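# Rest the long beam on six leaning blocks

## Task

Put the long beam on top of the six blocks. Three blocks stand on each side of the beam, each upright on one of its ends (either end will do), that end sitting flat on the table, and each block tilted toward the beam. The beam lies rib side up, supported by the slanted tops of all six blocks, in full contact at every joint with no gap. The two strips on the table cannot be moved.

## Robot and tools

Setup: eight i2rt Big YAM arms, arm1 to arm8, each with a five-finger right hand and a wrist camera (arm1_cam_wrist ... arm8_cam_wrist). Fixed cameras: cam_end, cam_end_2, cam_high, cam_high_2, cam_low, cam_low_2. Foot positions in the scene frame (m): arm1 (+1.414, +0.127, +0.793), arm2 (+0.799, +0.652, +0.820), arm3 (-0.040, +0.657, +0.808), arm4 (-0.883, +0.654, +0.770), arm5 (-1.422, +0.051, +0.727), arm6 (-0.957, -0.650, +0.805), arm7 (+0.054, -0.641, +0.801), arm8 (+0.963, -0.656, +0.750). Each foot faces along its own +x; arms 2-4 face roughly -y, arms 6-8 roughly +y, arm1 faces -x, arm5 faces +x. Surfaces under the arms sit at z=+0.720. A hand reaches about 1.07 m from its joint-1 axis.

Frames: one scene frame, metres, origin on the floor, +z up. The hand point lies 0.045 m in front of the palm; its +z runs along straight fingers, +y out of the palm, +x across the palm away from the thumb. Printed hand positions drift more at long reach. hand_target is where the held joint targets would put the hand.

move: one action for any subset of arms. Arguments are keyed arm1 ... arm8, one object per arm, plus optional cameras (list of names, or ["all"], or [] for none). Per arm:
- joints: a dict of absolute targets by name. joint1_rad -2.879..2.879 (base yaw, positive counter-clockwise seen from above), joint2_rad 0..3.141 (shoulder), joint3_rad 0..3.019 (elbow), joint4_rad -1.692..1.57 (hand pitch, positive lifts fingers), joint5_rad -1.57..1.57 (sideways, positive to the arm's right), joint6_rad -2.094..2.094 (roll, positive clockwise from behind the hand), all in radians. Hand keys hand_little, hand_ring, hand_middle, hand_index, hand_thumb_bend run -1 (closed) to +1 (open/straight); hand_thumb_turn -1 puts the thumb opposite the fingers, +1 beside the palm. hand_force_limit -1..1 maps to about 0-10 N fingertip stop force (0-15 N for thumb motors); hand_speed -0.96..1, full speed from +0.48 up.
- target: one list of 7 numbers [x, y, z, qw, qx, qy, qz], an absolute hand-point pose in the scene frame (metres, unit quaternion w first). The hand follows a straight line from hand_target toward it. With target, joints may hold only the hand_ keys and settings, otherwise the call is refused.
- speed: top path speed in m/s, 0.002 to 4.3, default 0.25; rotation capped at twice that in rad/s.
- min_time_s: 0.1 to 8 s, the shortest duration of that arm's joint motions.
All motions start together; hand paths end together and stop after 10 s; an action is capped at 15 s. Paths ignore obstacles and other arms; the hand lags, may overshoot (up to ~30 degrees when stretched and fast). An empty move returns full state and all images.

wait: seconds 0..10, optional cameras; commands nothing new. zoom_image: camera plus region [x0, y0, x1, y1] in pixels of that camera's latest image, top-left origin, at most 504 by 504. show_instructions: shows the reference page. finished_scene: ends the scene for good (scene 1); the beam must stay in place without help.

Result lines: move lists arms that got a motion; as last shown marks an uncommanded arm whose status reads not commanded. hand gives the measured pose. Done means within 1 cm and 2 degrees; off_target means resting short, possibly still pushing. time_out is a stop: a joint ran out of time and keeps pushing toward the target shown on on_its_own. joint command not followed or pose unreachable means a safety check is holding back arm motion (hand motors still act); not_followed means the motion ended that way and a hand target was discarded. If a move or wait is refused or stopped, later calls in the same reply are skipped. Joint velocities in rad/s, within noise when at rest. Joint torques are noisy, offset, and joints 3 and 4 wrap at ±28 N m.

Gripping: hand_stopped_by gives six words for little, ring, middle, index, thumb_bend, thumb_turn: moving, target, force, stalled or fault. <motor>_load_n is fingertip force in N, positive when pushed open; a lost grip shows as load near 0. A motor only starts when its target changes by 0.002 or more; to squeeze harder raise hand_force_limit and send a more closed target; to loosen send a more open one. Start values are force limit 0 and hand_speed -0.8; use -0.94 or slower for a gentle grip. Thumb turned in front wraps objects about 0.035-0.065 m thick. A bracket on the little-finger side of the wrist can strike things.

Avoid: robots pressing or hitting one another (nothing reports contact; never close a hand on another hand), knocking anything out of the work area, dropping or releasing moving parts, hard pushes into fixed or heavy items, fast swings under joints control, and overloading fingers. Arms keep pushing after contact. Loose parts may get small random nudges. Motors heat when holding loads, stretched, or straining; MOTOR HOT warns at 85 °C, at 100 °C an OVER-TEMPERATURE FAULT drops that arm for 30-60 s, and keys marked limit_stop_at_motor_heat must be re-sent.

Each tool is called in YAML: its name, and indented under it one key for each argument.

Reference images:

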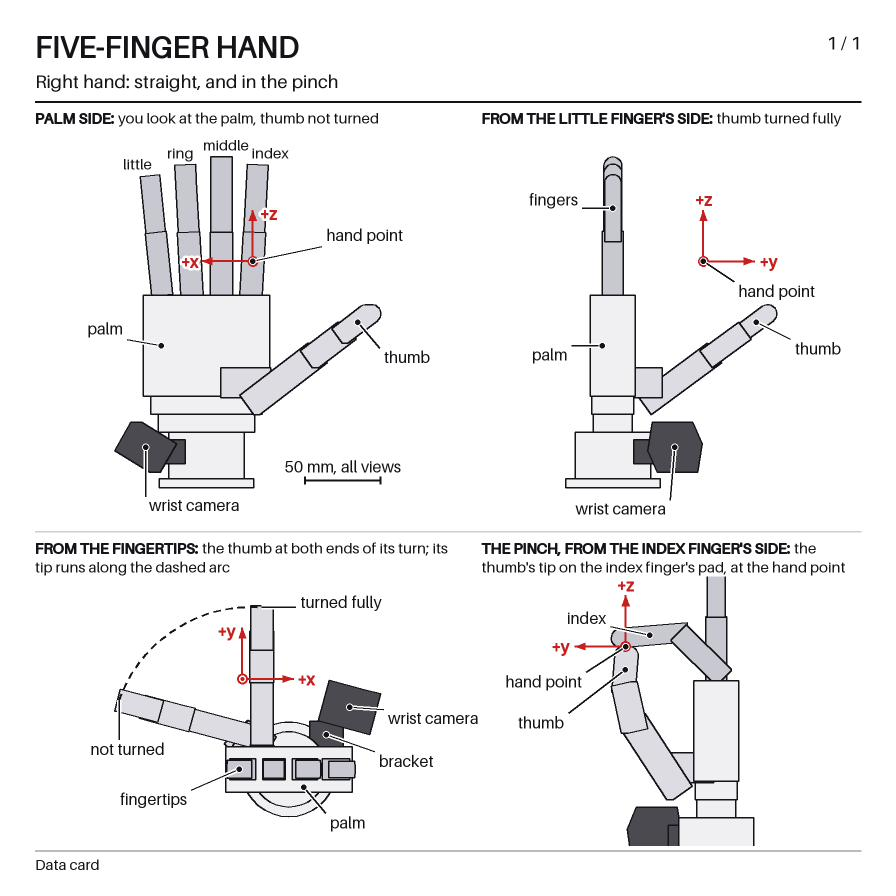

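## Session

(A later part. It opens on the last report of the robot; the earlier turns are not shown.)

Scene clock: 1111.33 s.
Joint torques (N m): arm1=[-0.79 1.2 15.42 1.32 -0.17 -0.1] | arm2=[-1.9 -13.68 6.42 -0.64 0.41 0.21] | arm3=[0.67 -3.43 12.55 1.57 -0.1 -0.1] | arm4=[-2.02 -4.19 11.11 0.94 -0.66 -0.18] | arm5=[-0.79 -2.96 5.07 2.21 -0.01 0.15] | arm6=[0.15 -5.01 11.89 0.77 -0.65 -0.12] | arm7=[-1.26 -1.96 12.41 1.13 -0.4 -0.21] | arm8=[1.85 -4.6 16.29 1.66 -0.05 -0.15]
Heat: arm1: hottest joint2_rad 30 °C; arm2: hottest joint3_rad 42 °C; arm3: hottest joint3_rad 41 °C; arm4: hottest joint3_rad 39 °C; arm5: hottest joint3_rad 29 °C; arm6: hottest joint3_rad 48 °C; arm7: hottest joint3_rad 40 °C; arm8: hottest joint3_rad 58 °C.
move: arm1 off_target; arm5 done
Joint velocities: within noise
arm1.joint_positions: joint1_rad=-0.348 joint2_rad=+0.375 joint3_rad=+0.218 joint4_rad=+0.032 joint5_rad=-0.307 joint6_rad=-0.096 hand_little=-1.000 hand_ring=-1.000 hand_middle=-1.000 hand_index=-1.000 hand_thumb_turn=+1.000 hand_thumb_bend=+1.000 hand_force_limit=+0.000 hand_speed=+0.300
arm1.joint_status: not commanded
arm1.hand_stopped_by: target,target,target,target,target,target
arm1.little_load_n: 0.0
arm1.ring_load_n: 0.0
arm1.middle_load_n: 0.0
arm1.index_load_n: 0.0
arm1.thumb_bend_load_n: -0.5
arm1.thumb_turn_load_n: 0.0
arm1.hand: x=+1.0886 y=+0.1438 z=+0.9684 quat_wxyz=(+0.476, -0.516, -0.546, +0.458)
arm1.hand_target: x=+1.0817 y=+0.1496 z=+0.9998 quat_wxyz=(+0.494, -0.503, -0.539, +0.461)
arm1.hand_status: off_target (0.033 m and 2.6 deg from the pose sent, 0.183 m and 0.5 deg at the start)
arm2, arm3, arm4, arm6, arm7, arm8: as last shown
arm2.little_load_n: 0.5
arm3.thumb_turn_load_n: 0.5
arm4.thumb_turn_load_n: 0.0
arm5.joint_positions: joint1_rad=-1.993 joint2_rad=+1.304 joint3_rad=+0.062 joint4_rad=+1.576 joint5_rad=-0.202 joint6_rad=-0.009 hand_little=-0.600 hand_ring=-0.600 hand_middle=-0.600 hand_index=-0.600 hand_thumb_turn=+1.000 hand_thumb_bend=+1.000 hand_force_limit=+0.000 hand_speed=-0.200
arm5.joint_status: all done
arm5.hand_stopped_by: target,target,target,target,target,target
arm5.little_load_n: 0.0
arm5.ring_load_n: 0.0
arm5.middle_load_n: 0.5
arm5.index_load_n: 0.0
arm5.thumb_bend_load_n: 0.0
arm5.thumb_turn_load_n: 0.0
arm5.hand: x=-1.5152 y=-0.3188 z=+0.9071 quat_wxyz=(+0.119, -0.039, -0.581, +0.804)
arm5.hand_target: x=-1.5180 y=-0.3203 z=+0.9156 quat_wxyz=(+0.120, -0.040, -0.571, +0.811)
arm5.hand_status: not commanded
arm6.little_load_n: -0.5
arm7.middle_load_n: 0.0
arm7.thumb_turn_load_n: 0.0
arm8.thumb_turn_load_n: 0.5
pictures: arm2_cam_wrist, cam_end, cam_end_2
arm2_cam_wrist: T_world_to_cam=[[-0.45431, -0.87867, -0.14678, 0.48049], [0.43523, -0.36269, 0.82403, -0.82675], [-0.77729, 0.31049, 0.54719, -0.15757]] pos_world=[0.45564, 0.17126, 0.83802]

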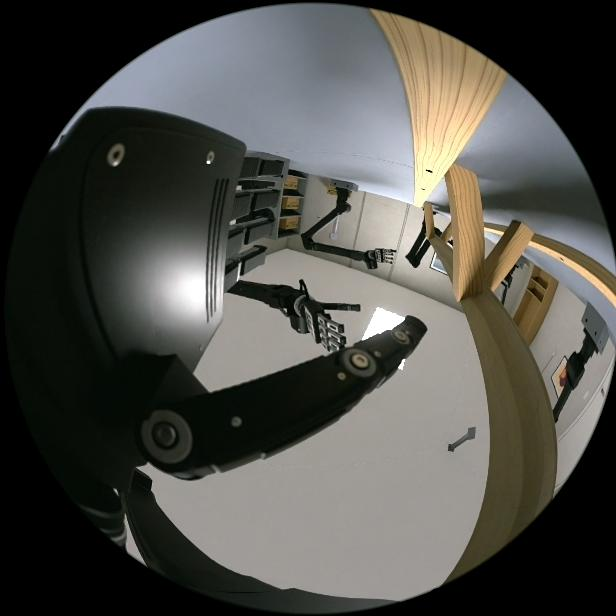

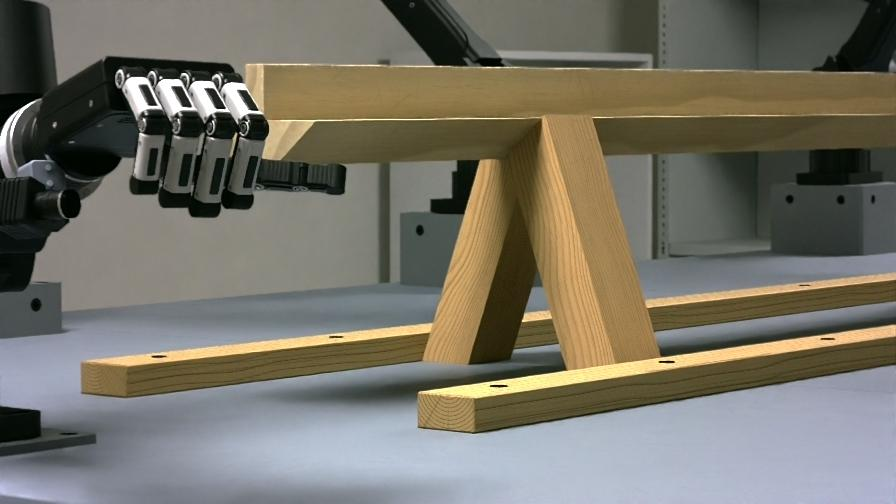

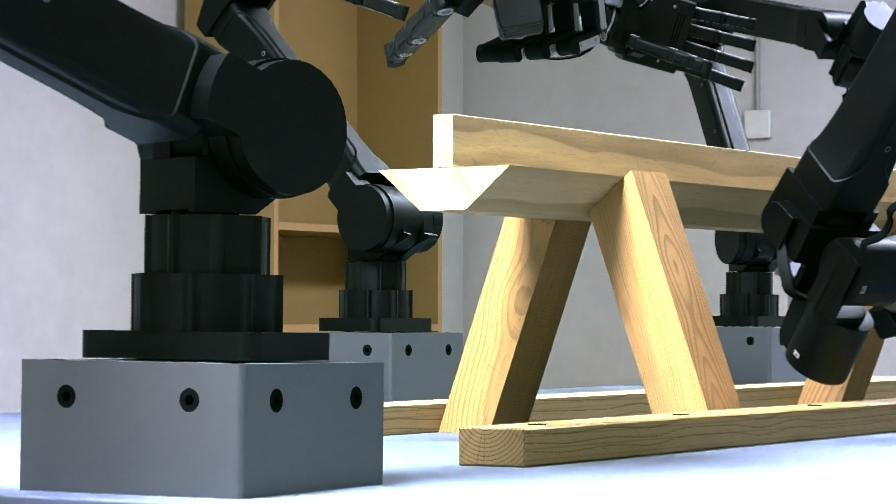

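move:
  arm6: {"target": [-0.906, -0.22, 0.90, 0.570, -0.8216, 0, 0], "speed": 0.3, "joints": {"hand_index": -1, "hand_middle": -1, "hand_ring": -1, "hand_little": -1, "hand_thumb_turn": 1, "hand_thumb_bend": 1, "hand_speed": 0.3}}
  arm4: {"target": [-0.724, 0.21, 0.90, 0, 0, 0.8216, -0.570], "speed": 0.3, "joints": {"hand_index": -1, "hand_middle": -1, "hand_ring": -1, "hand_little": -1, "hand_thumb_turn": 1, "hand_thumb_bend": 1, "hand_speed": 0.3}}
  arm5: {"joints": {"joint1_rad": -2.5}, "min_time_s": 2}
  cameras: ["arm6_cam_wrist", "arm4_cam_wrist", "cam_end", "cam_high"]

Scene clock: 1122.33 s.
Joint torques (N m): arm1=[-0.56 1.49 15.47 1.24 -0.19 -0.08] | arm2=[-1.9 -14.62 6.43 -0.65 0.46 0.22] | arm3=[0.5 -3.43 12.55 1.58 -0.11 -0.1] | arm4=[0.15 -6.42 8.42 1.14 0.22 0.05] | arm5=[-0.91 -2.96 5.12 2.25 0 0.17] | arm6=[1.96 -4.54 7.64 2.33 0.11 0.13] | arm7=[-1.08 -1.73 12.48 1.09 -0.4 -0.21] | arm8=[1.79 -4.6 16.29 1.68 -0.05 -0.15]
Heat: arm1: hottest joint2_rad 30 °C; arm2: hottest joint3_rad 42 °C; arm3: hottest joint3_rad 42 °C; arm4: hottest joint3_rad 39 °C; arm5: hottest joint3_rad 29 °C; arm6: hottest joint3_rad 48 °C; arm7: hottest joint3_rad 40 °C; arm8: hottest joint3_rad 58 °C.
move: arm4 off_target; arm5 done; arm6 done
Joint velocities: within noise
arm1, arm2, arm3, arm7, arm8: as last shown
arm1.thumb_bend_load_n: 0.0
arm2.little_load_n: 0.0
arm4.joint_positions: joint1_rad=+0.442 joint2_rad=+1.153 joint3_rad=+0.516 joint4_rad=+0.238 joint5_rad=+0.379 joint6_rad=+0.157 hand_little=-1.000 hand_ring=-1.000 hand_middle=-1.000 hand_index=-1.000 hand_thumb_turn=+1.000 hand_thumb_bend=+1.000 hand_force_limit=+0.300 hand_speed=+0.300
arm4.joint_status: all done
arm4.hand_stopped_by: target,target,target,target,target,target
arm4.little_load_n: 0.0
arm4.ring_load_n: 0.0
arm4.middle_load_n: 0.5
arm4.index_load_n: 0.0
arm4.thumb_bend_load_n: 0.0
arm4.thumb_turn_load_n: 0.0
arm4.hand: x=-0.7344 y=+0.2140 z=+0.8952 quat_wxyz=(+0.006, -0.002, -0.822, +0.570)
arm4.hand_target: x=-0.7241 y=+0.2103 z=+0.9002 quat_wxyz=(+0.000, +0.000, -0.822, +0.570)
arm4.hand_status: off_target (0.012 m and 0.7 deg from the pose sent, 0.193 m and 107.4 deg at the start)
arm5.joint_positions: joint1_rad=-2.493 joint2_rad=+1.304 joint3_rad=+0.062 joint4_rad=+1.576 joint5_rad=-0.202 joint6_rad=-0.009 hand_little=-0.600 hand_ring=-0.600 hand_middle=-0.600 hand_index=-0.600 hand_thumb_turn=+1.000 hand_thumb_bend=+1.000 hand_force_limit=+0.000 hand_speed=-0.200
arm5.joint_status: all done
arm5.hand_stopped_by: target,target,target,target,target,target
arm5.little_load_n: 0.0
arm5.ring_load_n: -0.5
arm5.middle_load_n: 0.0
arm5.index_load_n: 0.0
arm5.thumb_bend_load_n: 0.0
arm5.thumb_turn_load_n: 0.0
arm5.hand: x=-1.6810 y=-0.2288 z=+0.9074 quat_wxyz=(+0.314, -0.181, -0.553, +0.750)
arm5.hand_target: x=-1.6842 y=-0.2288 z=+0.9159 quat_wxyz=(+0.317, -0.180, -0.543, +0.756)
arm5.hand_status: not commanded
arm6.joint_positions: joint1_rad=-0.266 joint2_rad=+1.138 joint3_rad=+0.410 joint4_rad=+0.350 joint5_rad=-0.282 joint6_rad=-0.113 hand_little=-1.000 hand_ring=-1.000 hand_middle=-1.000 hand_index=-1.000 hand_thumb_turn=+1.000 hand_thumb_bend=+1.000 hand_force_limit=+0.300 hand_speed=+0.300
arm6.joint_status: all done
arm6.hand_stopped_by: target,target,target,target,target,target
arm6.little_load_n: 0.0
arm6.ring_load_n: 0.5
arm6.middle_load_n: 0.0
arm6.index_load_n: 0.0
arm6.thumb_bend_load_n: 0.0
arm6.thumb_turn_load_n: 0.0
arm6.hand: x=-0.9016 y=-0.2236 z=+0.8991 quat_wxyz=(-0.566, +0.824, -0.001, +0.004)
arm6.hand_target: x=-0.9059 y=-0.2201 z=+0.9002 quat_wxyz=(-0.570, +0.822, +0.000, +0.000)
arm6.hand_status: done (0.006 m and 0.7 deg from the pose sent, 0.197 m and 96.7 deg at the start)
arm8.index_load_n: -0.5
pictures: arm4_cam_wrist, arm6_cam_wrist, cam_end, cam_high
arm4_cam_wrist: T_world_to_cam=[[-0.26681, 0.28487, -0.92068, 0.5756], [0.82293, 0.56454, -0.06381, 0.5378], [0.50159, -0.77469, -0.38505, 0.99832]] pos_world=[-0.78974, 0.30581, 0.94867]
arm6_cam_wrist: T_world_to_cam=[[0.28309, -0.32967, -0.90066, 0.9956], [-0.81609, -0.57613, -0.04563, -0.82475], [-0.50385, 0.74793, -0.43213, 0.21648]] pos_world=[-0.84584, -0.30885, 0.95261]

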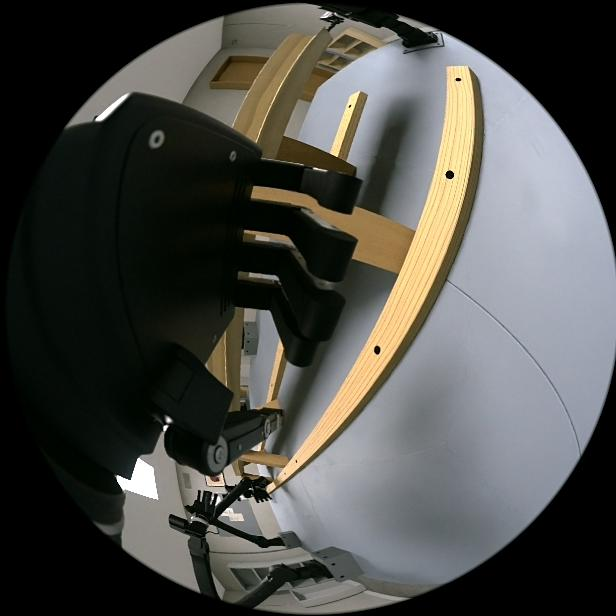

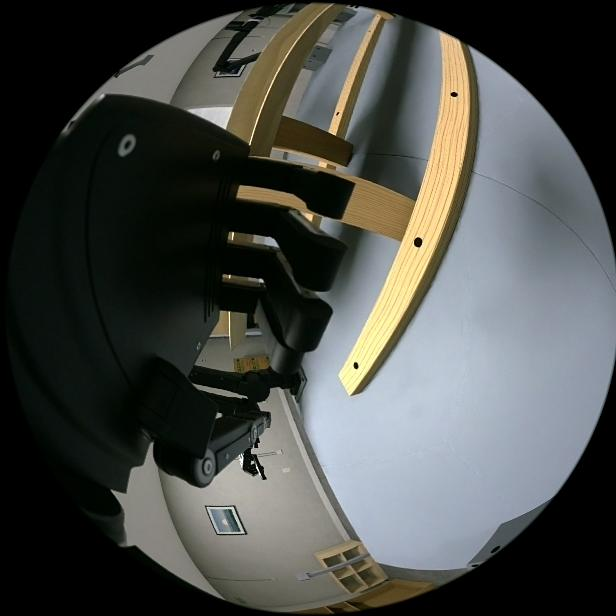

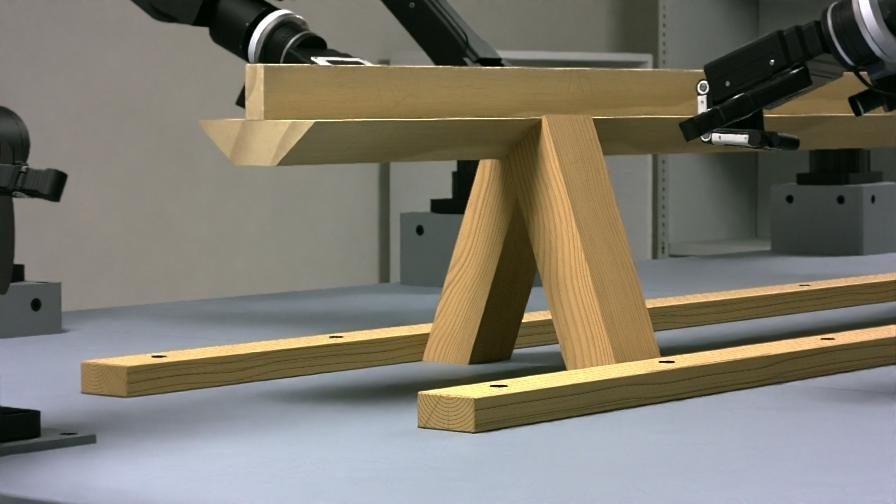

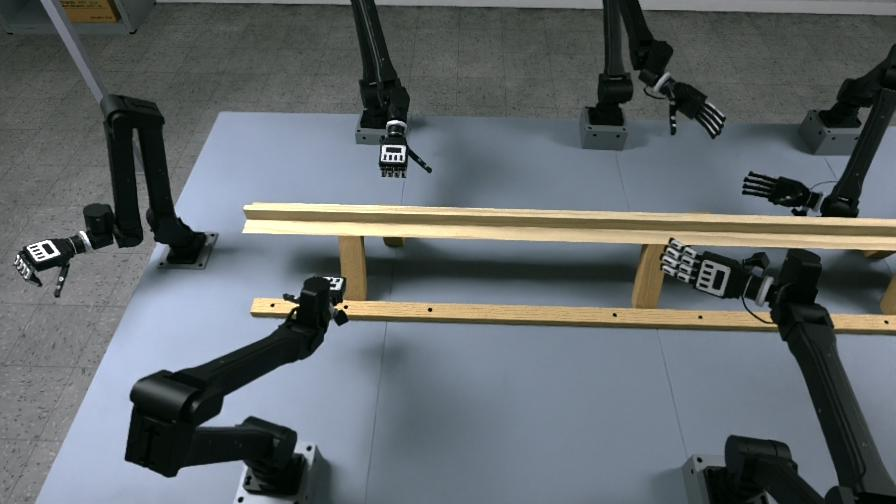

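zoom_image:
  camera: "cam_end"
  region: [440, 100, 640, 210]

zoom_image:
  camera: "cam_end"
  region: [410, 300, 520, 380]

zoom_image:
  camera: "cam_end"
  region: [540, 300, 670, 380]

zoom_image:
  camera: "cam_high"
  region: [300, 190, 440, 320]

Scaled by 2.520 from the camera's image (finer frame: 1280x720).

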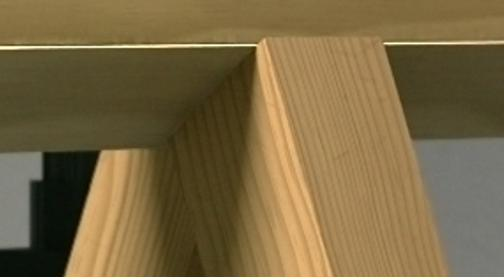

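Scaled by 4.582 from the camera's image (finer frame: 1280x720).

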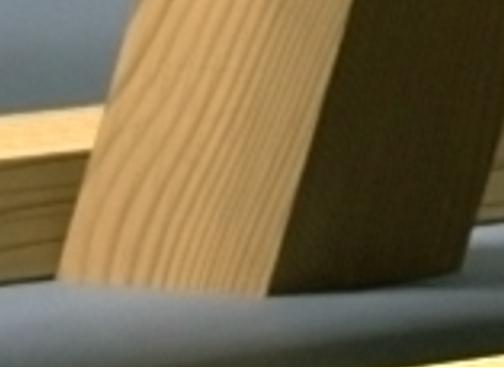

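Scaled by 3.877 from the camera's image (finer frame: 1280x720).

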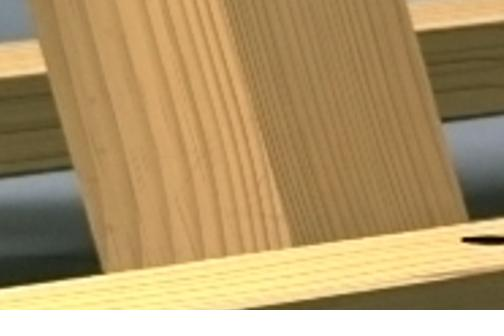

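Scaled by 3.600 from the camera's image (finer frame: 1280x720).

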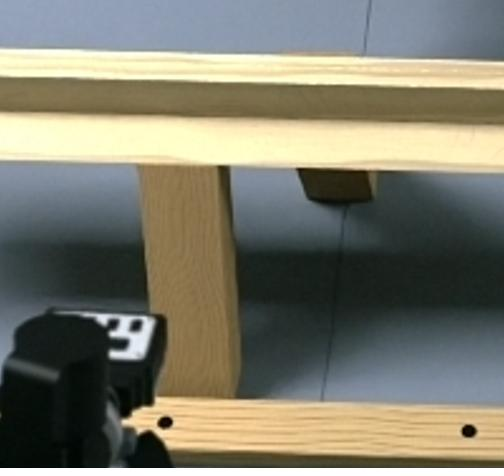

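zoom_image:
  camera: "cam_end"
  region: [530, 105, 570, 130]

zoom_image:
  camera: "cam_end"
  region: [595, 345, 635, 370]

zoom_image:
  camera: "cam_end"
  region: [465, 150, 505, 175]

zoom_image:
  camera: "cam_end"
  region: [415, 345, 455, 370]

zoom_image:
  camera: "cam_end"
  region: [450, 350, 490, 375]

zoom_image:
  camera: "cam_high"
  region: [360, 190, 420, 230]

Scaled by 12.600 from the camera's image (finer frame: 1280x720).

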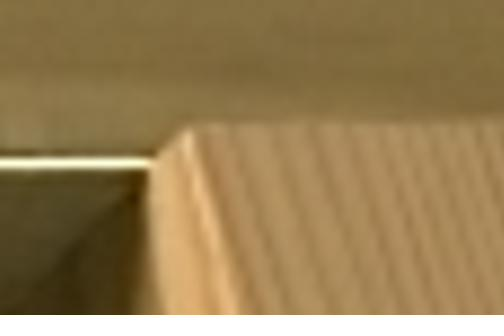

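Scaled by 12.600 from the camera's image (finer frame: 1280x720).

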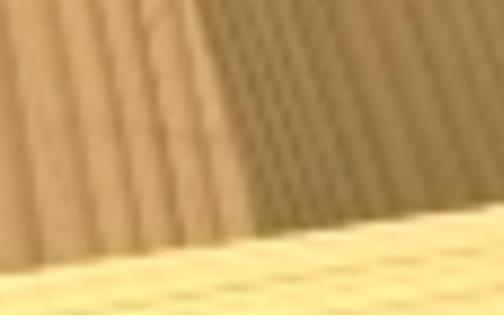

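Scaled by 12.600 from the camera's image (finer frame: 1280x720).

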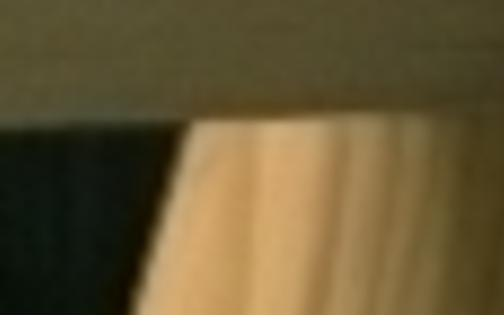

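Scaled by 12.600 from the camera's image (finer frame: 1280x720).

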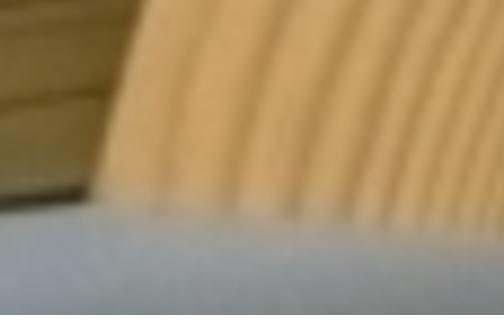

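Scaled by 12.600 from the camera's image (finer frame: 1280x720).

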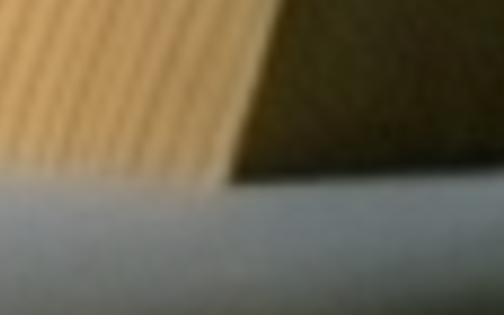

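Scaled by 8.400 from the camera's image (finer frame: 1280x720).

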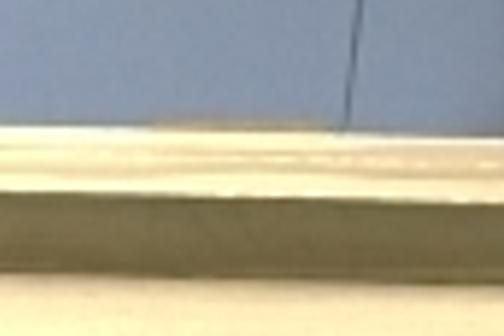

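move:
  arm6: {"target": [-0.906, -0.165, 0.854, 0.570, -0.8216, 0, 0], "speed": 0.15}
  arm4: {"target": [-0.722, 0.155, 0.854, 0, 0, 0.8216, -0.570], "speed": 0.15}
  cameras: ["arm6_cam_wrist", "arm4_cam_wrist", "cam_end", "cam_high", "cam_low"]

zoom_image:
  camera: "cam_end"
  region: [420, 50, 820, 275]

Scene clock: 1129.13 s.
Joint torques (N m): arm1=[-0.32 1.2 15.5 1.28 -0.2 -0.08] | arm2=[-0.97 -13.98 6.63 -0.68 0.43 0.19] | arm3=[0.67 -3.49 12.48 1.59 -0.1 -0.09] | arm4=[-2.49 -8.82 8.4 2.29 -0.13 -0.13] | arm5=[-0.67 -3.02 5.12 2.25 0.01 0.16] | arm6=[1.9 -6.89 8.32 2.3 0.11 0.11] | arm7=[-1.2 -1.79 12.4 1.11 -0.4 -0.2] | arm8=[1.79 -4.6 16.29 1.66 -0.05 -0.15]
Heat: arm1: hottest joint3_rad 32 °C; arm2: hottest joint3_rad 42 °C; arm3: hottest joint3_rad 42 °C; arm4: hottest joint3_rad 40 °C; arm5: hottest joint3_rad 29 °C; arm6: hottest joint3_rad 46 °C; arm7: hottest joint3_rad 41 °C; arm8: hottest joint3_rad 59 °C.
move: arm4 off_target; arm6 off_target
Joint velocities: within noise
arm1, arm2, arm3, arm5, arm7, arm8: as last shown
arm2.thumb_turn_load_n: 0.0
arm3.thumb_turn_load_n: 0.0
arm4.joint_positions: joint1_rad=+0.421 joint2_rad=+1.413 joint3_rad=+0.564 joint4_rad=+0.411 joint5_rad=+0.337 joint6_rad=+0.154 hand_little=-1.000 hand_ring=-1.000 hand_middle=-1.000 hand_index=-1.000 hand_thumb_turn=+1.000 hand_thumb_bend=+1.000 hand_force_limit=+0.300 hand_speed=+0.300
arm4.joint_status: not commanded
arm4.hand_stopped_by: target,target,target,target,target,target
arm4.little_load_n: 0.0
arm4.ring_load_n: 0.0
arm4.middle_load_n: 0.0
arm4.index_load_n: 0.0
arm4.thumb_bend_load_n: 0.0
arm4.thumb_turn_load_n: 0.0
arm4.hand: x=-0.7221 y=+0.1763 z=+0.8383 quat_wxyz=(+0.002, +0.006, -0.833, +0.553)
arm4.hand_target: x=-0.7226 y=+0.1563 z=+0.8546 quat_wxyz=(+0.000, +0.000, -0.822, +0.570)
arm4.hand_status: off_target (0.027 m and 2.5 deg from the pose sent, 0.073 m and 0.7 deg at the start)
arm5.ring_load_n: 0.0
arm6.joint_positions: joint1_rad=-0.217 joint2_rad=+1.442 joint3_rad=+0.460 joint4_rad=+0.580 joint5_rad=-0.237 joint6_rad=-0.095 hand_little=-1.000 hand_ring=-1.000 hand_middle=-1.000 hand_index=-1.000 hand_thumb_turn=+1.000 hand_thumb_bend=+1.000 hand_force_limit=+0.300 hand_speed=+0.300
arm6.joint_status: not commanded
arm6.hand_stopped_by: target,target,target,target,target,target
arm6.little_load_n: 0.0
arm6.ring_load_n: 0.0
arm6.middle_load_n: 0.0
arm6.index_load_n: 0.0
arm6.thumb_bend_load_n: 0.0
arm6.thumb_turn_load_n: -0.5
arm6.hand: x=-0.9047 y=-0.1831 z=+0.8413 quat_wxyz=(-0.554, +0.832, -0.003, +0.001)
arm6.hand_target: x=-0.9062 y=-0.1659 z=+0.8544 quat_wxyz=(-0.570, +0.822, +0.000, +0.000)
arm6.hand_status: off_target (0.022 m and 2.2 deg from the pose sent, 0.074 m and 0.7 deg at the start)
arm8.little_load_n: -0.5
arm8.index_load_n: 0.0
arm8.thumb_bend_load_n: -0.5
arm8.thumb_turn_load_n: 0.0
pictures: arm4_cam_wrist, arm6_cam_wrist, cam_end, cam_high, cam_low
arm4_cam_wrist: T_world_to_cam=[[-0.27352, 0.31768, -0.90789, 0.51585], [0.81249, 0.58151, -0.0413, 0.51588], [0.51483, -0.74895, -0.41716, 0.97297]] pos_world=[-0.77897, 0.26484, 0.89553]
arm6_cam_wrist: T_world_to_cam=[[0.27642, -0.35517, -0.893, 0.94071], [-0.81614, -0.57739, -0.02298, -0.82598], [-0.50745, 0.73516, -0.44948, 0.16854]] pos_world=[-0.84862, -0.2667, 0.89682]

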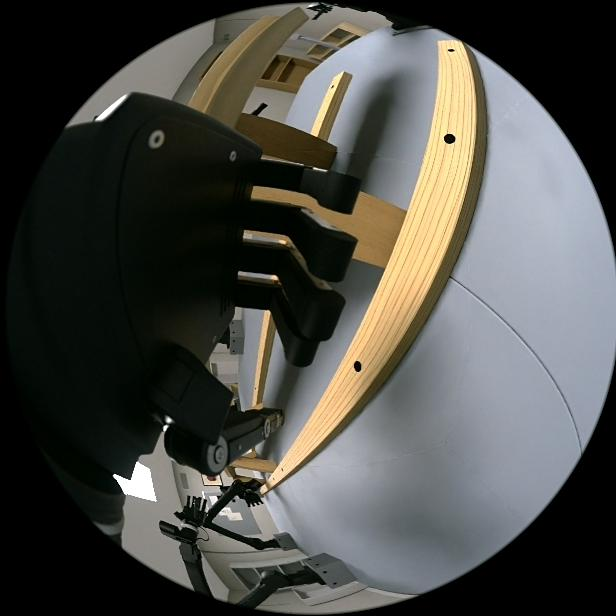

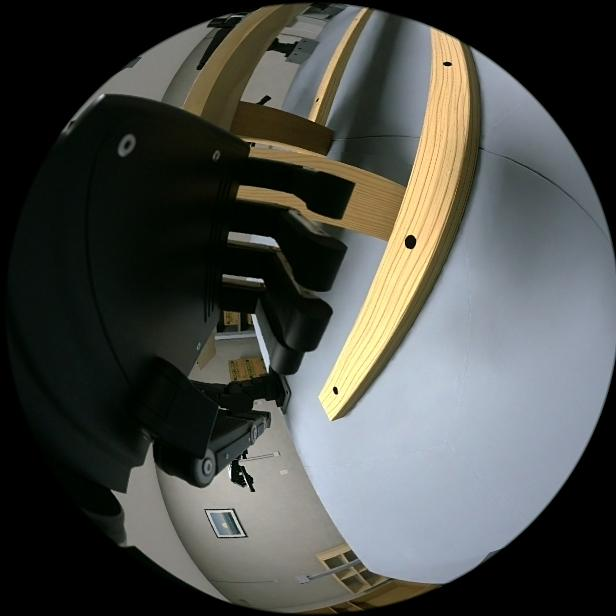

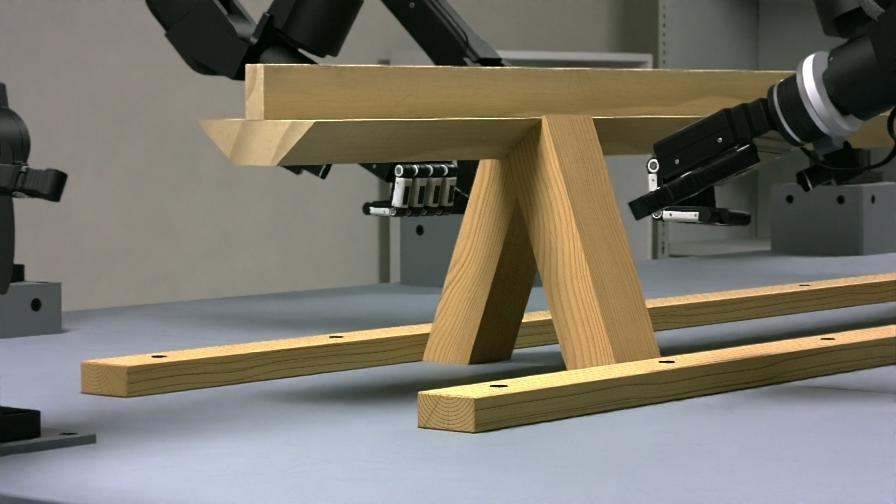

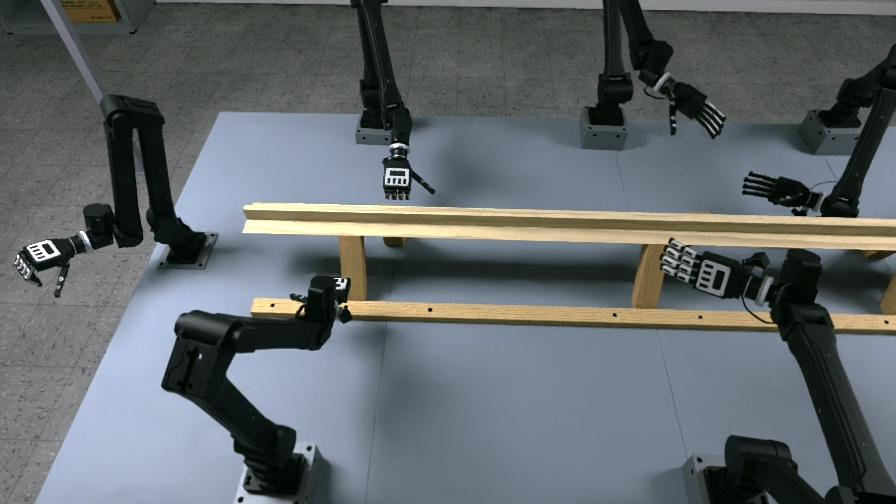

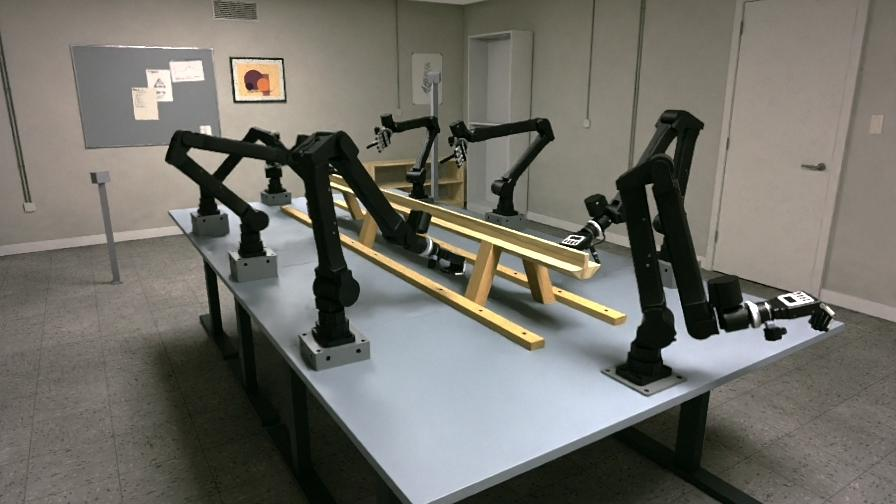

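Scaled by 1.260 from the camera's image (finer frame: 1280x720).

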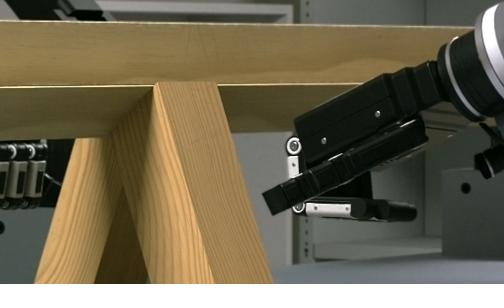

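move:
  arm6: {"target": [-0.906, -0.115, 0.856, 0.570, -0.8216, 0, 0], "speed": 0.06}
  arm4: {"target": [-0.722, 0.105, 0.856, 0, 0, 0.8216, -0.570], "speed": 0.06}
  cameras: ["cam_end", "arm6_cam_wrist"]

zoom_image:
  camera: "cam_end"
  region: [380, 90, 700, 250]

Scene clock: 1133.13 s.
Joint torques (N m): arm1=[-0.85 1.26 15.51 1.39 -0.18 -0.08] | arm2=[-1.44 -13.8 6.57 -0.76 0.38 0.2] | arm3=[0.73 -3.43 12.52 1.59 -0.1 -0.1] | arm4=[-2.37 -10.34 8.55 1.88 -0.16 -0.15] | arm5=[-0.85 -3.08 5.05 2.22 -0.01 0.15] | arm6=[1.9 -8.41 8.55 1.43 0.13 0.1] | arm7=[-1.2 -1.79 12.45 1.11 -0.41 -0.23] | arm8=[1.85 -4.6 16.29 1.66 -0.05 -0.15]
Heat: arm1: hottest joint3_rad 33 °C; arm2: hottest joint3_rad 42 °C; arm3: hottest joint3_rad 42 °C; arm4: hottest joint3_rad 39 °C; arm5: hottest joint3_rad 29 °C; arm6: hottest joint3_rad 45 °C; arm7: hottest joint3_rad 41 °C; arm8: hottest joint3_rad 59 °C.
move: arm4 off_target; arm6 off_target
Joint velocities: within noise
arm1, arm2, arm3, arm5, arm7, arm8: as last shown
arm2.index_load_n: 0.5
arm4.joint_positions: joint1_rad=+0.379 joint2_rad=+1.519 joint3_rad=+0.693 joint4_rad=+0.411 joint5_rad=+0.297 joint6_rad=+0.137 hand_little=-1.000 hand_ring=-1.000 hand_middle=-1.000 hand_index=-1.000 hand_thumb_turn=+1.000 hand_thumb_bend=+1.000 hand_force_limit=+0.300 hand_speed=+0.300
arm4.joint_status: not commanded
arm4.hand_stopped_by: target,target,target,target,target,target
arm4.little_load_n: 0.0
arm4.ring_load_n: 0.0
arm4.middle_load_n: 0.0
arm4.index_load_n: 0.0
arm4.thumb_bend_load_n: 0.0
arm4.thumb_turn_load_n: -0.5
arm4.hand: x=-0.7192 y=+0.1241 z=+0.8458 quat_wxyz=(-0.002, +0.004, -0.829, +0.559)
arm4.hand_target: x=-0.7224 y=+0.1060 z=+0.8564 quat_wxyz=(+0.000, +0.000, -0.822, +0.570)
arm4.hand_status: off_target (0.022 m and 1.6 deg from the pose sent, 0.074 m and 2.5 deg at the start)
arm5.thumb_turn_load_n: -0.5
arm6.joint_positions: joint1_rad=-0.185 joint2_rad=+1.544 joint3_rad=+0.592 joint4_rad=+0.580 joint5_rad=-0.206 joint6_rad=-0.083 hand_little=-1.000 hand_ring=-1.000 hand_middle=-1.000 hand_index=-1.000 hand_thumb_turn=+1.000 hand_thumb_bend=+1.000 hand_force_limit=+0.300 hand_speed=+0.300
arm6.joint_status: not commanded
arm6.hand_stopped_by: target,target,target,target,target,target
arm6.little_load_n: 0.0
arm6.ring_load_n: 0.0
arm6.middle_load_n: 0.0
arm6.index_load_n: 0.5
arm6.thumb_bend_load_n: 0.0
arm6.thumb_turn_load_n: -0.5
arm6.hand: x=-0.9028 y=-0.1288 z=+0.8501 quat_wxyz=(-0.566, +0.825, -0.001, +0.004)
arm6.hand_target: x=-0.9062 y=-0.1156 z=+0.8562 quat_wxyz=(-0.570, +0.822, +0.000, +0.000)
arm6.hand_status: off_target (0.015 m and 0.8 deg from the pose sent, 0.070 m and 2.2 deg at the start)
arm8.little_load_n: 0.0
arm8.thumb_bend_load_n: 0.0
pictures: arm6_cam_wrist, cam_end
arm6_cam_wrist: T_world_to_cam=[[0.28337, -0.33064, -0.90021, 0.98288], [-0.81569, -0.57675, -0.04493, -0.77373], [-0.50434, 0.74702, -0.43313, 0.12393]] pos_world=[-0.84713, -0.21385, 0.90371]

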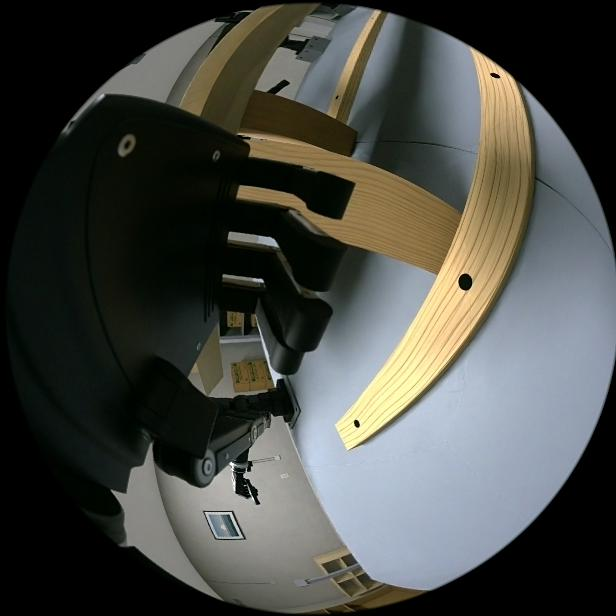

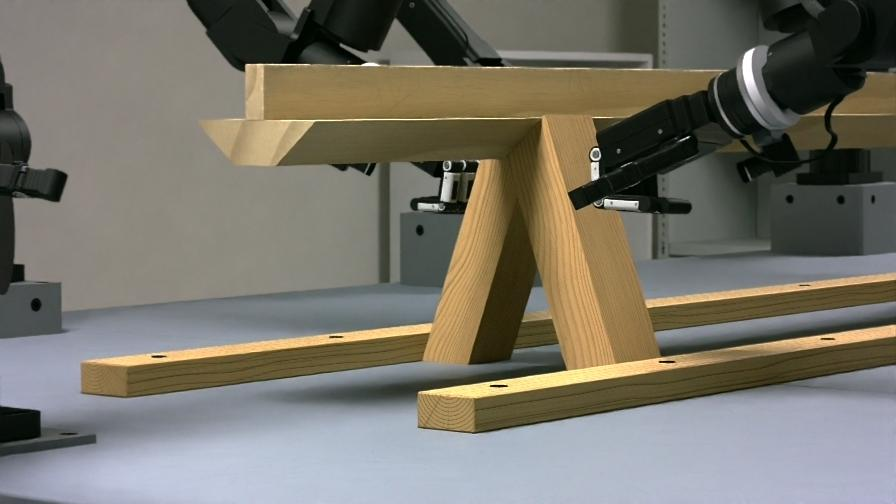

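Scaled by 1.575 from the camera's image (finer frame: 1280x720).

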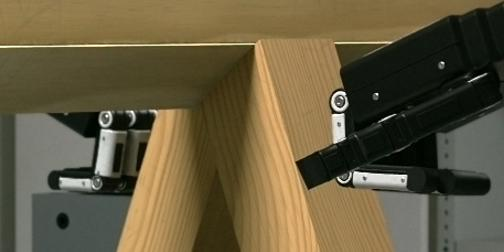

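move:
  arm6: {"target": [-0.906, -0.097, 0.856, 0.570, -0.8216, 0, 0], "speed": 0.05}
  arm4: {"target": [-0.722, 0.097, 0.856, 0, 0, 0.8216, -0.570], "speed": 0.05}
  cameras: ["cam_end", "arm6_cam_wrist"]

zoom_image:
  camera: "cam_end"
  region: [400, 100, 640, 240]

Scene clock: 1135.13 s.
Joint torques (N m): arm1=[-0.5 1.14 15.5 1.36 -0.19 -0.09] | arm2=[-1.03 -13.74 6.5 -0.79 0.42 0.21] | arm3=[0.62 -3.49 12.53 1.61 -0.1 -0.09] | arm4=[-2.73 -10.99 8.7 1.73 -0.19 -0.14] | arm5=[-0.62 -3.19 5.07 2.22 -0.01 0.16] | arm6=[1.96 -9 8.72 1.4 0.13 0.1] | arm7=[-1.03 -1.85 12.45 1.06 -0.4 -0.2] | arm8=[1.79 -4.66 16.28 1.68 -0.05 -0.15]
Heat: arm1: hottest joint3_rad 33 °C; arm2: hottest joint3_rad 42 °C; arm3: hottest joint3_rad 42 °C; arm4: hottest joint3_rad 39 °C; arm5: hottest joint3_rad 29 °C; arm6: hottest joint3_rad 45 °C; arm7: hottest joint3_rad 41 °C; arm8: hottest joint3_rad 59 °C.
move: arm4 off_target; arm6 off_target
Joint velocities: within noise
arm1, arm5: as last shown
arm1.thumb_turn_load_n: -0.5
arm2.joint_positions: joint1_rad=-0.486 joint2_rad=+2.326 joint3_rad=+1.509 joint4_rad=-1.688 joint5_rad=+1.585 joint6_rad=-2.103 hand_little=+0.850 hand_ring=+0.850 hand_middle=+0.850 hand_index=+0.850 hand_thumb_turn=-1.000 hand_thumb_bend=+0.950 hand_force_limit=+0.100 hand_speed=-0.800
arm2.joint_status: not commanded
arm2.hand_stopped_by: target,target,target,target,target,target
arm2.little_load_n: 0.0
arm2.ring_load_n: 0.0
arm2.middle_load_n: 0.0
arm2.index_load_n: 0.0
arm2.thumb_bend_load_n: 0.0
arm2.thumb_turn_load_n: 0.0
arm2.hand: x=+0.3660 y=+0.2045 z=+0.8965 quat_wxyz=(-0.116, +0.682, -0.192, -0.696)
arm2.hand_target: x=+0.3607 y=+0.2001 z=+0.9001 quat_wxyz=(-0.109, +0.678, -0.202, -0.698)
arm2.hand_status: not commanded
arm3.joint_positions: joint1_rad=+0.143 joint2_rad=+0.788 joint3_rad=+0.562 joint4_rad=+0.008 joint5_rad=-0.748 joint6_rad=-1.400 hand_little=+0.800 hand_ring=+0.800 hand_middle=+0.800 hand_index=+0.800 hand_thumb_turn=-1.000 hand_thumb_bend=+0.950 hand_force_limit=-0.200 hand_speed=-0.800
arm3.joint_status: not commanded
arm3.hand_stopped_by: target,target,target,target,target,target
arm3.little_load_n: 0.0
arm3.ring_load_n: 0.0
arm3.middle_load_n: 0.0
arm3.index_load_n: -0.5
arm3.thumb_bend_load_n: 0.0
arm3.thumb_turn_load_n: 0.5
arm3.hand: x=+0.0961 y=+0.2562 z=+1.0745 quat_wxyz=(+0.123, +0.664, -0.372, +0.637)
arm3.hand_target: x=+0.1020 y=+0.2512 z=+1.0999 quat_wxyz=(+0.133, +0.664, -0.355, +0.645)
arm3.hand_status: not commanded
arm4.joint_positions: joint1_rad=+0.373 joint2_rad=+1.536 joint3_rad=+0.712 joint4_rad=+0.411 joint5_rad=+0.292 joint6_rad=+0.135 hand_little=-1.000 hand_ring=-1.000 hand_middle=-1.000 hand_index=-1.000 hand_thumb_turn=+1.000 hand_thumb_bend=+1.000 hand_force_limit=+0.300 hand_speed=+0.300
arm4.joint_status: not commanded
arm4.hand_stopped_by: target,target,target,target,target,target
arm4.little_load_n: 0.0
arm4.ring_load_n: 0.0
arm4.middle_load_n: 0.0
arm4.index_load_n: 0.0
arm4.thumb_bend_load_n: 0.0
arm4.thumb_turn_load_n: 0.0
arm4.hand: x=-0.7187 y=+0.1164 z=+0.8460 quat_wxyz=(-0.002, +0.004, -0.829, +0.560)
arm4.hand_target: x=-0.7225 y=+0.0980 z=+0.8562 quat_wxyz=(+0.000, +0.000, -0.822, +0.570)
arm4.hand_status: off_target (0.022 m and 1.5 deg from the pose sent, 0.029 m and 1.6 deg at the start)
arm5.thumb_turn_load_n: 0.0
arm6.joint_positions: joint1_rad=-0.175 joint2_rad=+1.581 joint3_rad=+0.640 joint4_rad=+0.570 joint5_rad=-0.197 joint6_rad=-0.079 hand_little=-1.000 hand_ring=-1.000 hand_middle=-1.000 hand_index=-1.000 hand_thumb_turn=+1.000 hand_thumb_bend=+1.000 hand_force_limit=+0.300 hand_speed=+0.300
arm6.joint_status: not commanded
arm6.hand_stopped_by: target,target,target,target,target,target
arm6.little_load_n: 0.0
arm6.ring_load_n: 0.0
arm6.middle_load_n: 0.0
arm6.index_load_n: 0.0
arm6.thumb_bend_load_n: 0.0
arm6.thumb_turn_load_n: 0.0
arm6.hand: x=-0.9023 y=-0.1112 z=+0.8499 quat_wxyz=(-0.565, +0.825, -0.001, +0.004)
arm6.hand_target: x=-0.9061 y=-0.0976 z=+0.8561 quat_wxyz=(-0.570, +0.822, +0.000, +0.000)
arm6.hand_status: off_target (0.016 m and 0.8 deg from the pose sent, 0.032 m and 0.8 deg at the start)
arm7.joint_positions: joint1_rad=-0.119 joint2_rad=+0.804 joint3_rad=+0.665 joint4_rad=-0.303 joint5_rad=-1.069 joint6_rad=-1.646 hand_little=+0.800 hand_ring=+0.800 hand_middle=+0.800 hand_index=+0.800 hand_thumb_turn=-1.000 hand_thumb_bend=+0.950 hand_force_limit=+0.000 hand_speed=-0.800
arm7.joint_status: not commanded
arm7.hand_stopped_by: target,target,target,target,target,target
arm7.little_load_n: 0.0
arm7.ring_load_n: 0.0
arm7.middle_load_n: 0.0
arm7.index_load_n: 0.0
arm7.thumb_bend_load_n: 0.0
arm7.thumb_turn_load_n: 0.5
arm7.hand: x=-0.0307 y=-0.2485 z=+1.0792 quat_wxyz=(-0.622, +0.347, +0.696, +0.090)
arm7.hand_target: x=-0.0243 y=-0.2407 z=+1.0999 quat_wxyz=(-0.624, +0.337, +0.696, +0.108)
arm7.hand_status: not commanded
arm8.joint_positions: joint1_rad=+0.496 joint2_rad=+0.935 joint3_rad=+0.868 joint4_rad=-0.173 joint5_rad=-0.430 joint6_rad=-1.476 hand_little=+0.850 hand_ring=+0.850 hand_middle=+0.850 hand_index=+0.850 hand_thumb_turn=-1.000 hand_thumb_bend=+0.950 hand_force_limit=+0.100 hand_speed=-0.800
arm8.joint_status: not commanded
arm8.hand_stopped_by: target,target,target,target,target,target
arm8.little_load_n: 0.0
arm8.ring_load_n: 0.0
arm8.middle_load_n: 0.0
arm8.index_load_n: 0.0
arm8.thumb_bend_load_n: 0.0
arm8.thumb_turn_load_n: 0.0
arm8.hand: x=+0.7131 y=-0.2312 z=+1.0972 quat_wxyz=(-0.610, +0.323, +0.710, +0.138)
arm8.hand_target: x=+0.7060 y=-0.2307 z=+1.1198 quat_wxyz=(-0.620, +0.315, +0.705, +0.140)
arm8.hand_status: not commanded
pictures: arm6_cam_wrist, cam_end
arm6_cam_wrist: T_world_to_cam=[[0.28328, -0.33112, -0.90006, 0.98804], [-0.81601, -0.57629, -0.04482, -0.76352], [-0.50386, 0.74716, -0.43345, 0.11174]] pos_world=[-0.84664, -0.19635, 0.90351]

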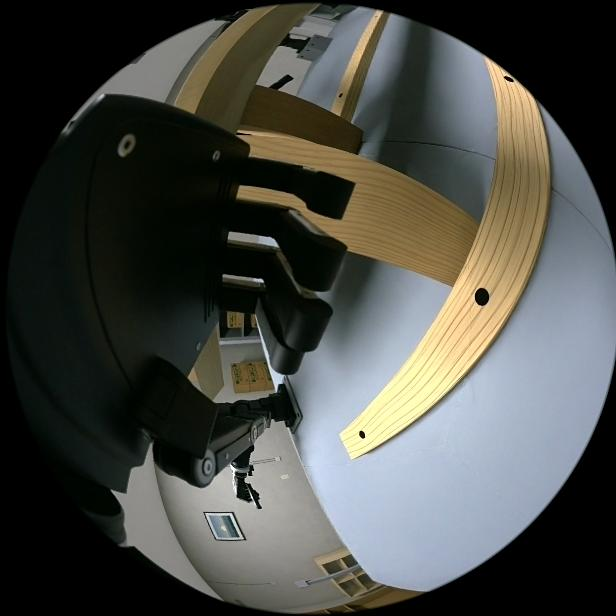

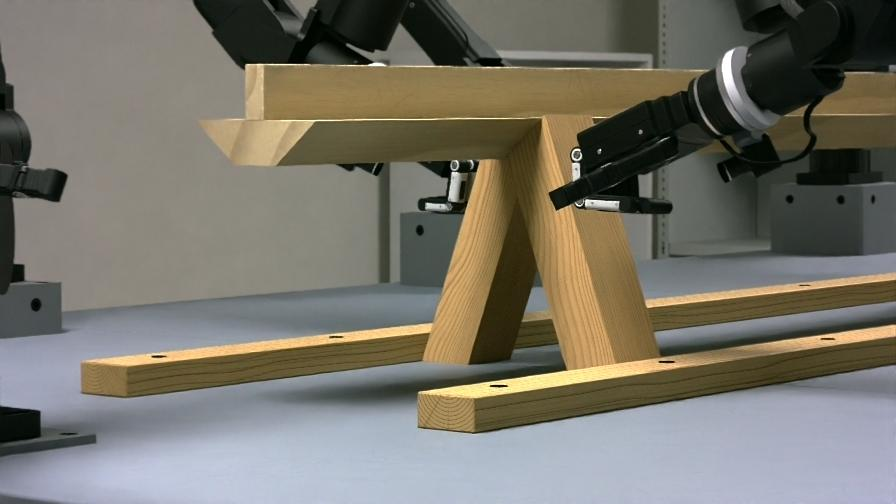

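Scaled by 2.100 from the camera's image (finer frame: 1280x720).

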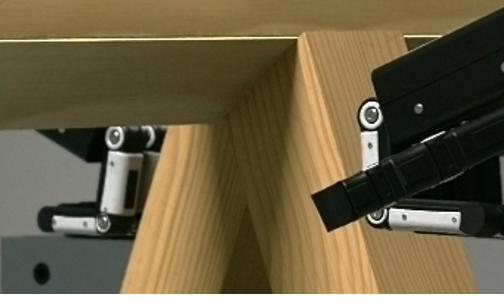

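move:
  arm6: {"target": [-0.906, -0.091, 0.856, 0.570, -0.8216, 0, 0], "speed": 0.03}
  arm4: {"target": [-0.722, 0.093, 0.856, 0, 0, 0.8216, -0.570], "speed": 0.03}
  cameras: ["cam_end"]

zoom_image:
  camera: "cam_end"
  region: [440, 105, 600, 225]

Scene clock: 1137.03 s.
Joint torques (N m): arm1=[-0.56 1.38 15.46 1.33 -0.18 -0.06] | arm2=[-0.91 -13.45 6.45 -0.73 0.44 0.21] | arm3=[0.62 -3.49 12.55 1.58 -0.1 -0.1] | arm4=[-2.55 -10.75 8.66 1.7 -0.17 -0.13] | arm5=[-0.62 -3.19 5.08 2.26 0 0.18] | arm6=[1.96 -9.23 8.83 1.4 0.13 0.1] | arm7=[-1.03 -1.9 12.51 1.11 -0.41 -0.21] | arm8=[1.85 -4.6 16.28 1.68 -0.05 -0.15]
Heat: arm1: hottest joint3_rad 34 °C; arm2: hottest joint3_rad 42 °C; arm3: hottest joint3_rad 42 °C; arm4: hottest joint3_rad 39 °C; arm5: hottest joint3_rad 29 °C; arm6: hottest joint3_rad 45 °C; arm7: hottest joint3_rad 41 °C; arm8: hottest joint3_rad 59 °C.
move: arm4 off_target; arm6 off_target
Joint velocities: within noise
arm1, arm2, arm3, arm5, arm7, arm8: as last shown
arm1.thumb_turn_load_n: 0.0
arm3.index_load_n: 0.0
arm3.thumb_turn_load_n: 0.0
arm4.joint_positions: joint1_rad=+0.371 joint2_rad=+1.545 joint3_rad=+0.723 joint4_rad=+0.411 joint5_rad=+0.289 joint6_rad=+0.134 hand_little=-1.000 hand_ring=-1.000 hand_middle=-1.000 hand_index=-1.000 hand_thumb_turn=+1.000 hand_thumb_bend=+1.000 hand_force_limit=+0.300 hand_speed=+0.300
arm4.joint_status: not commanded
arm4.hand_stopped_by: target,target,target,target,target,target
arm4.little_load_n: 0.0
arm4.ring_load_n: 0.0
arm4.middle_load_n: 0.0
arm4.index_load_n: 0.0
arm4.thumb_bend_load_n: 0.0
arm4.thumb_turn_load_n: 0.0
arm4.hand: x=-0.7181 y=+0.1122 z=+0.8467 quat_wxyz=(-0.003, +0.004, -0.828, +0.561)
arm4.hand_target: x=-0.7223 y=+0.0940 z=+0.8563 quat_wxyz=(+0.000, +0.000, -0.822, +0.570)
arm4.hand_status: off_target (0.022 m and 1.4 deg from the pose sent, 0.026 m and 1.5 deg at the start)
arm6.joint_positions: joint1_rad=-0.173 joint2_rad=+1.592 joint3_rad=+0.655 joint4_rad=+0.566 joint5_rad=-0.194 joint6_rad=-0.078 hand_little=-1.000 hand_ring=-1.000 hand_middle=-1.000 hand_index=-1.000 hand_thumb_turn=+1.000 hand_thumb_bend=+1.000 hand_force_limit=+0.300 hand_speed=+0.300
arm6.joint_status: not commanded
arm6.hand_stopped_by: target,target,target,target,target,target
arm6.little_load_n: 0.0
arm6.ring_load_n: 0.0
arm6.middle_load_n: 0.0
arm6.index_load_n: 0.0
arm6.thumb_bend_load_n: 0.0
arm6.thumb_turn_load_n: -0.5
arm6.hand: x=-0.9021 y=-0.1056 z=+0.8498 quat_wxyz=(-0.565, +0.825, -0.001, +0.004)
arm6.hand_target: x=-0.9061 y=-0.0917 z=+0.8562 quat_wxyz=(-0.570, +0.822, +0.000, +0.000)
arm6.hand_status: off_target (0.016 m and 0.8 deg from the pose sent, 0.021 m and 0.8 deg at the start)
arm7.thumb_turn_load_n: 0.0
arm8.index_load_n: -0.5

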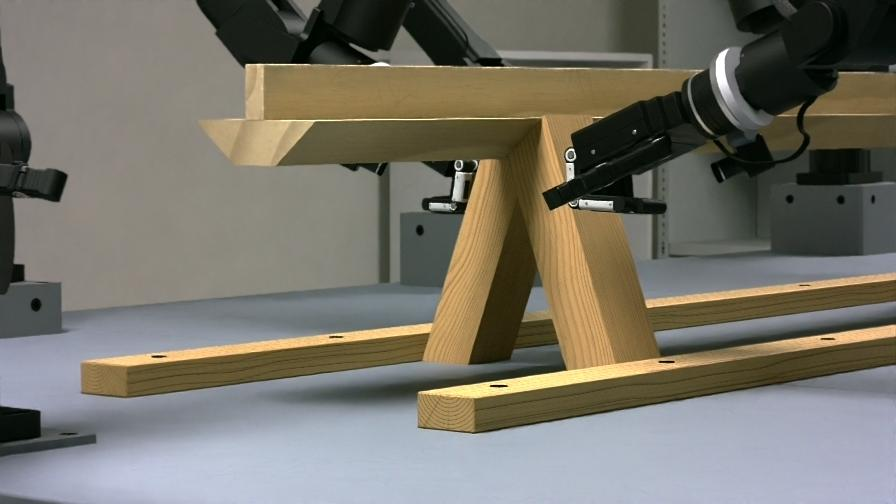

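Scaled by 3.150 from the camera's image (finer frame: 1280x720).

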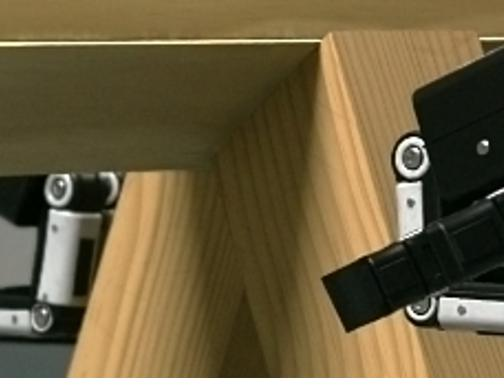

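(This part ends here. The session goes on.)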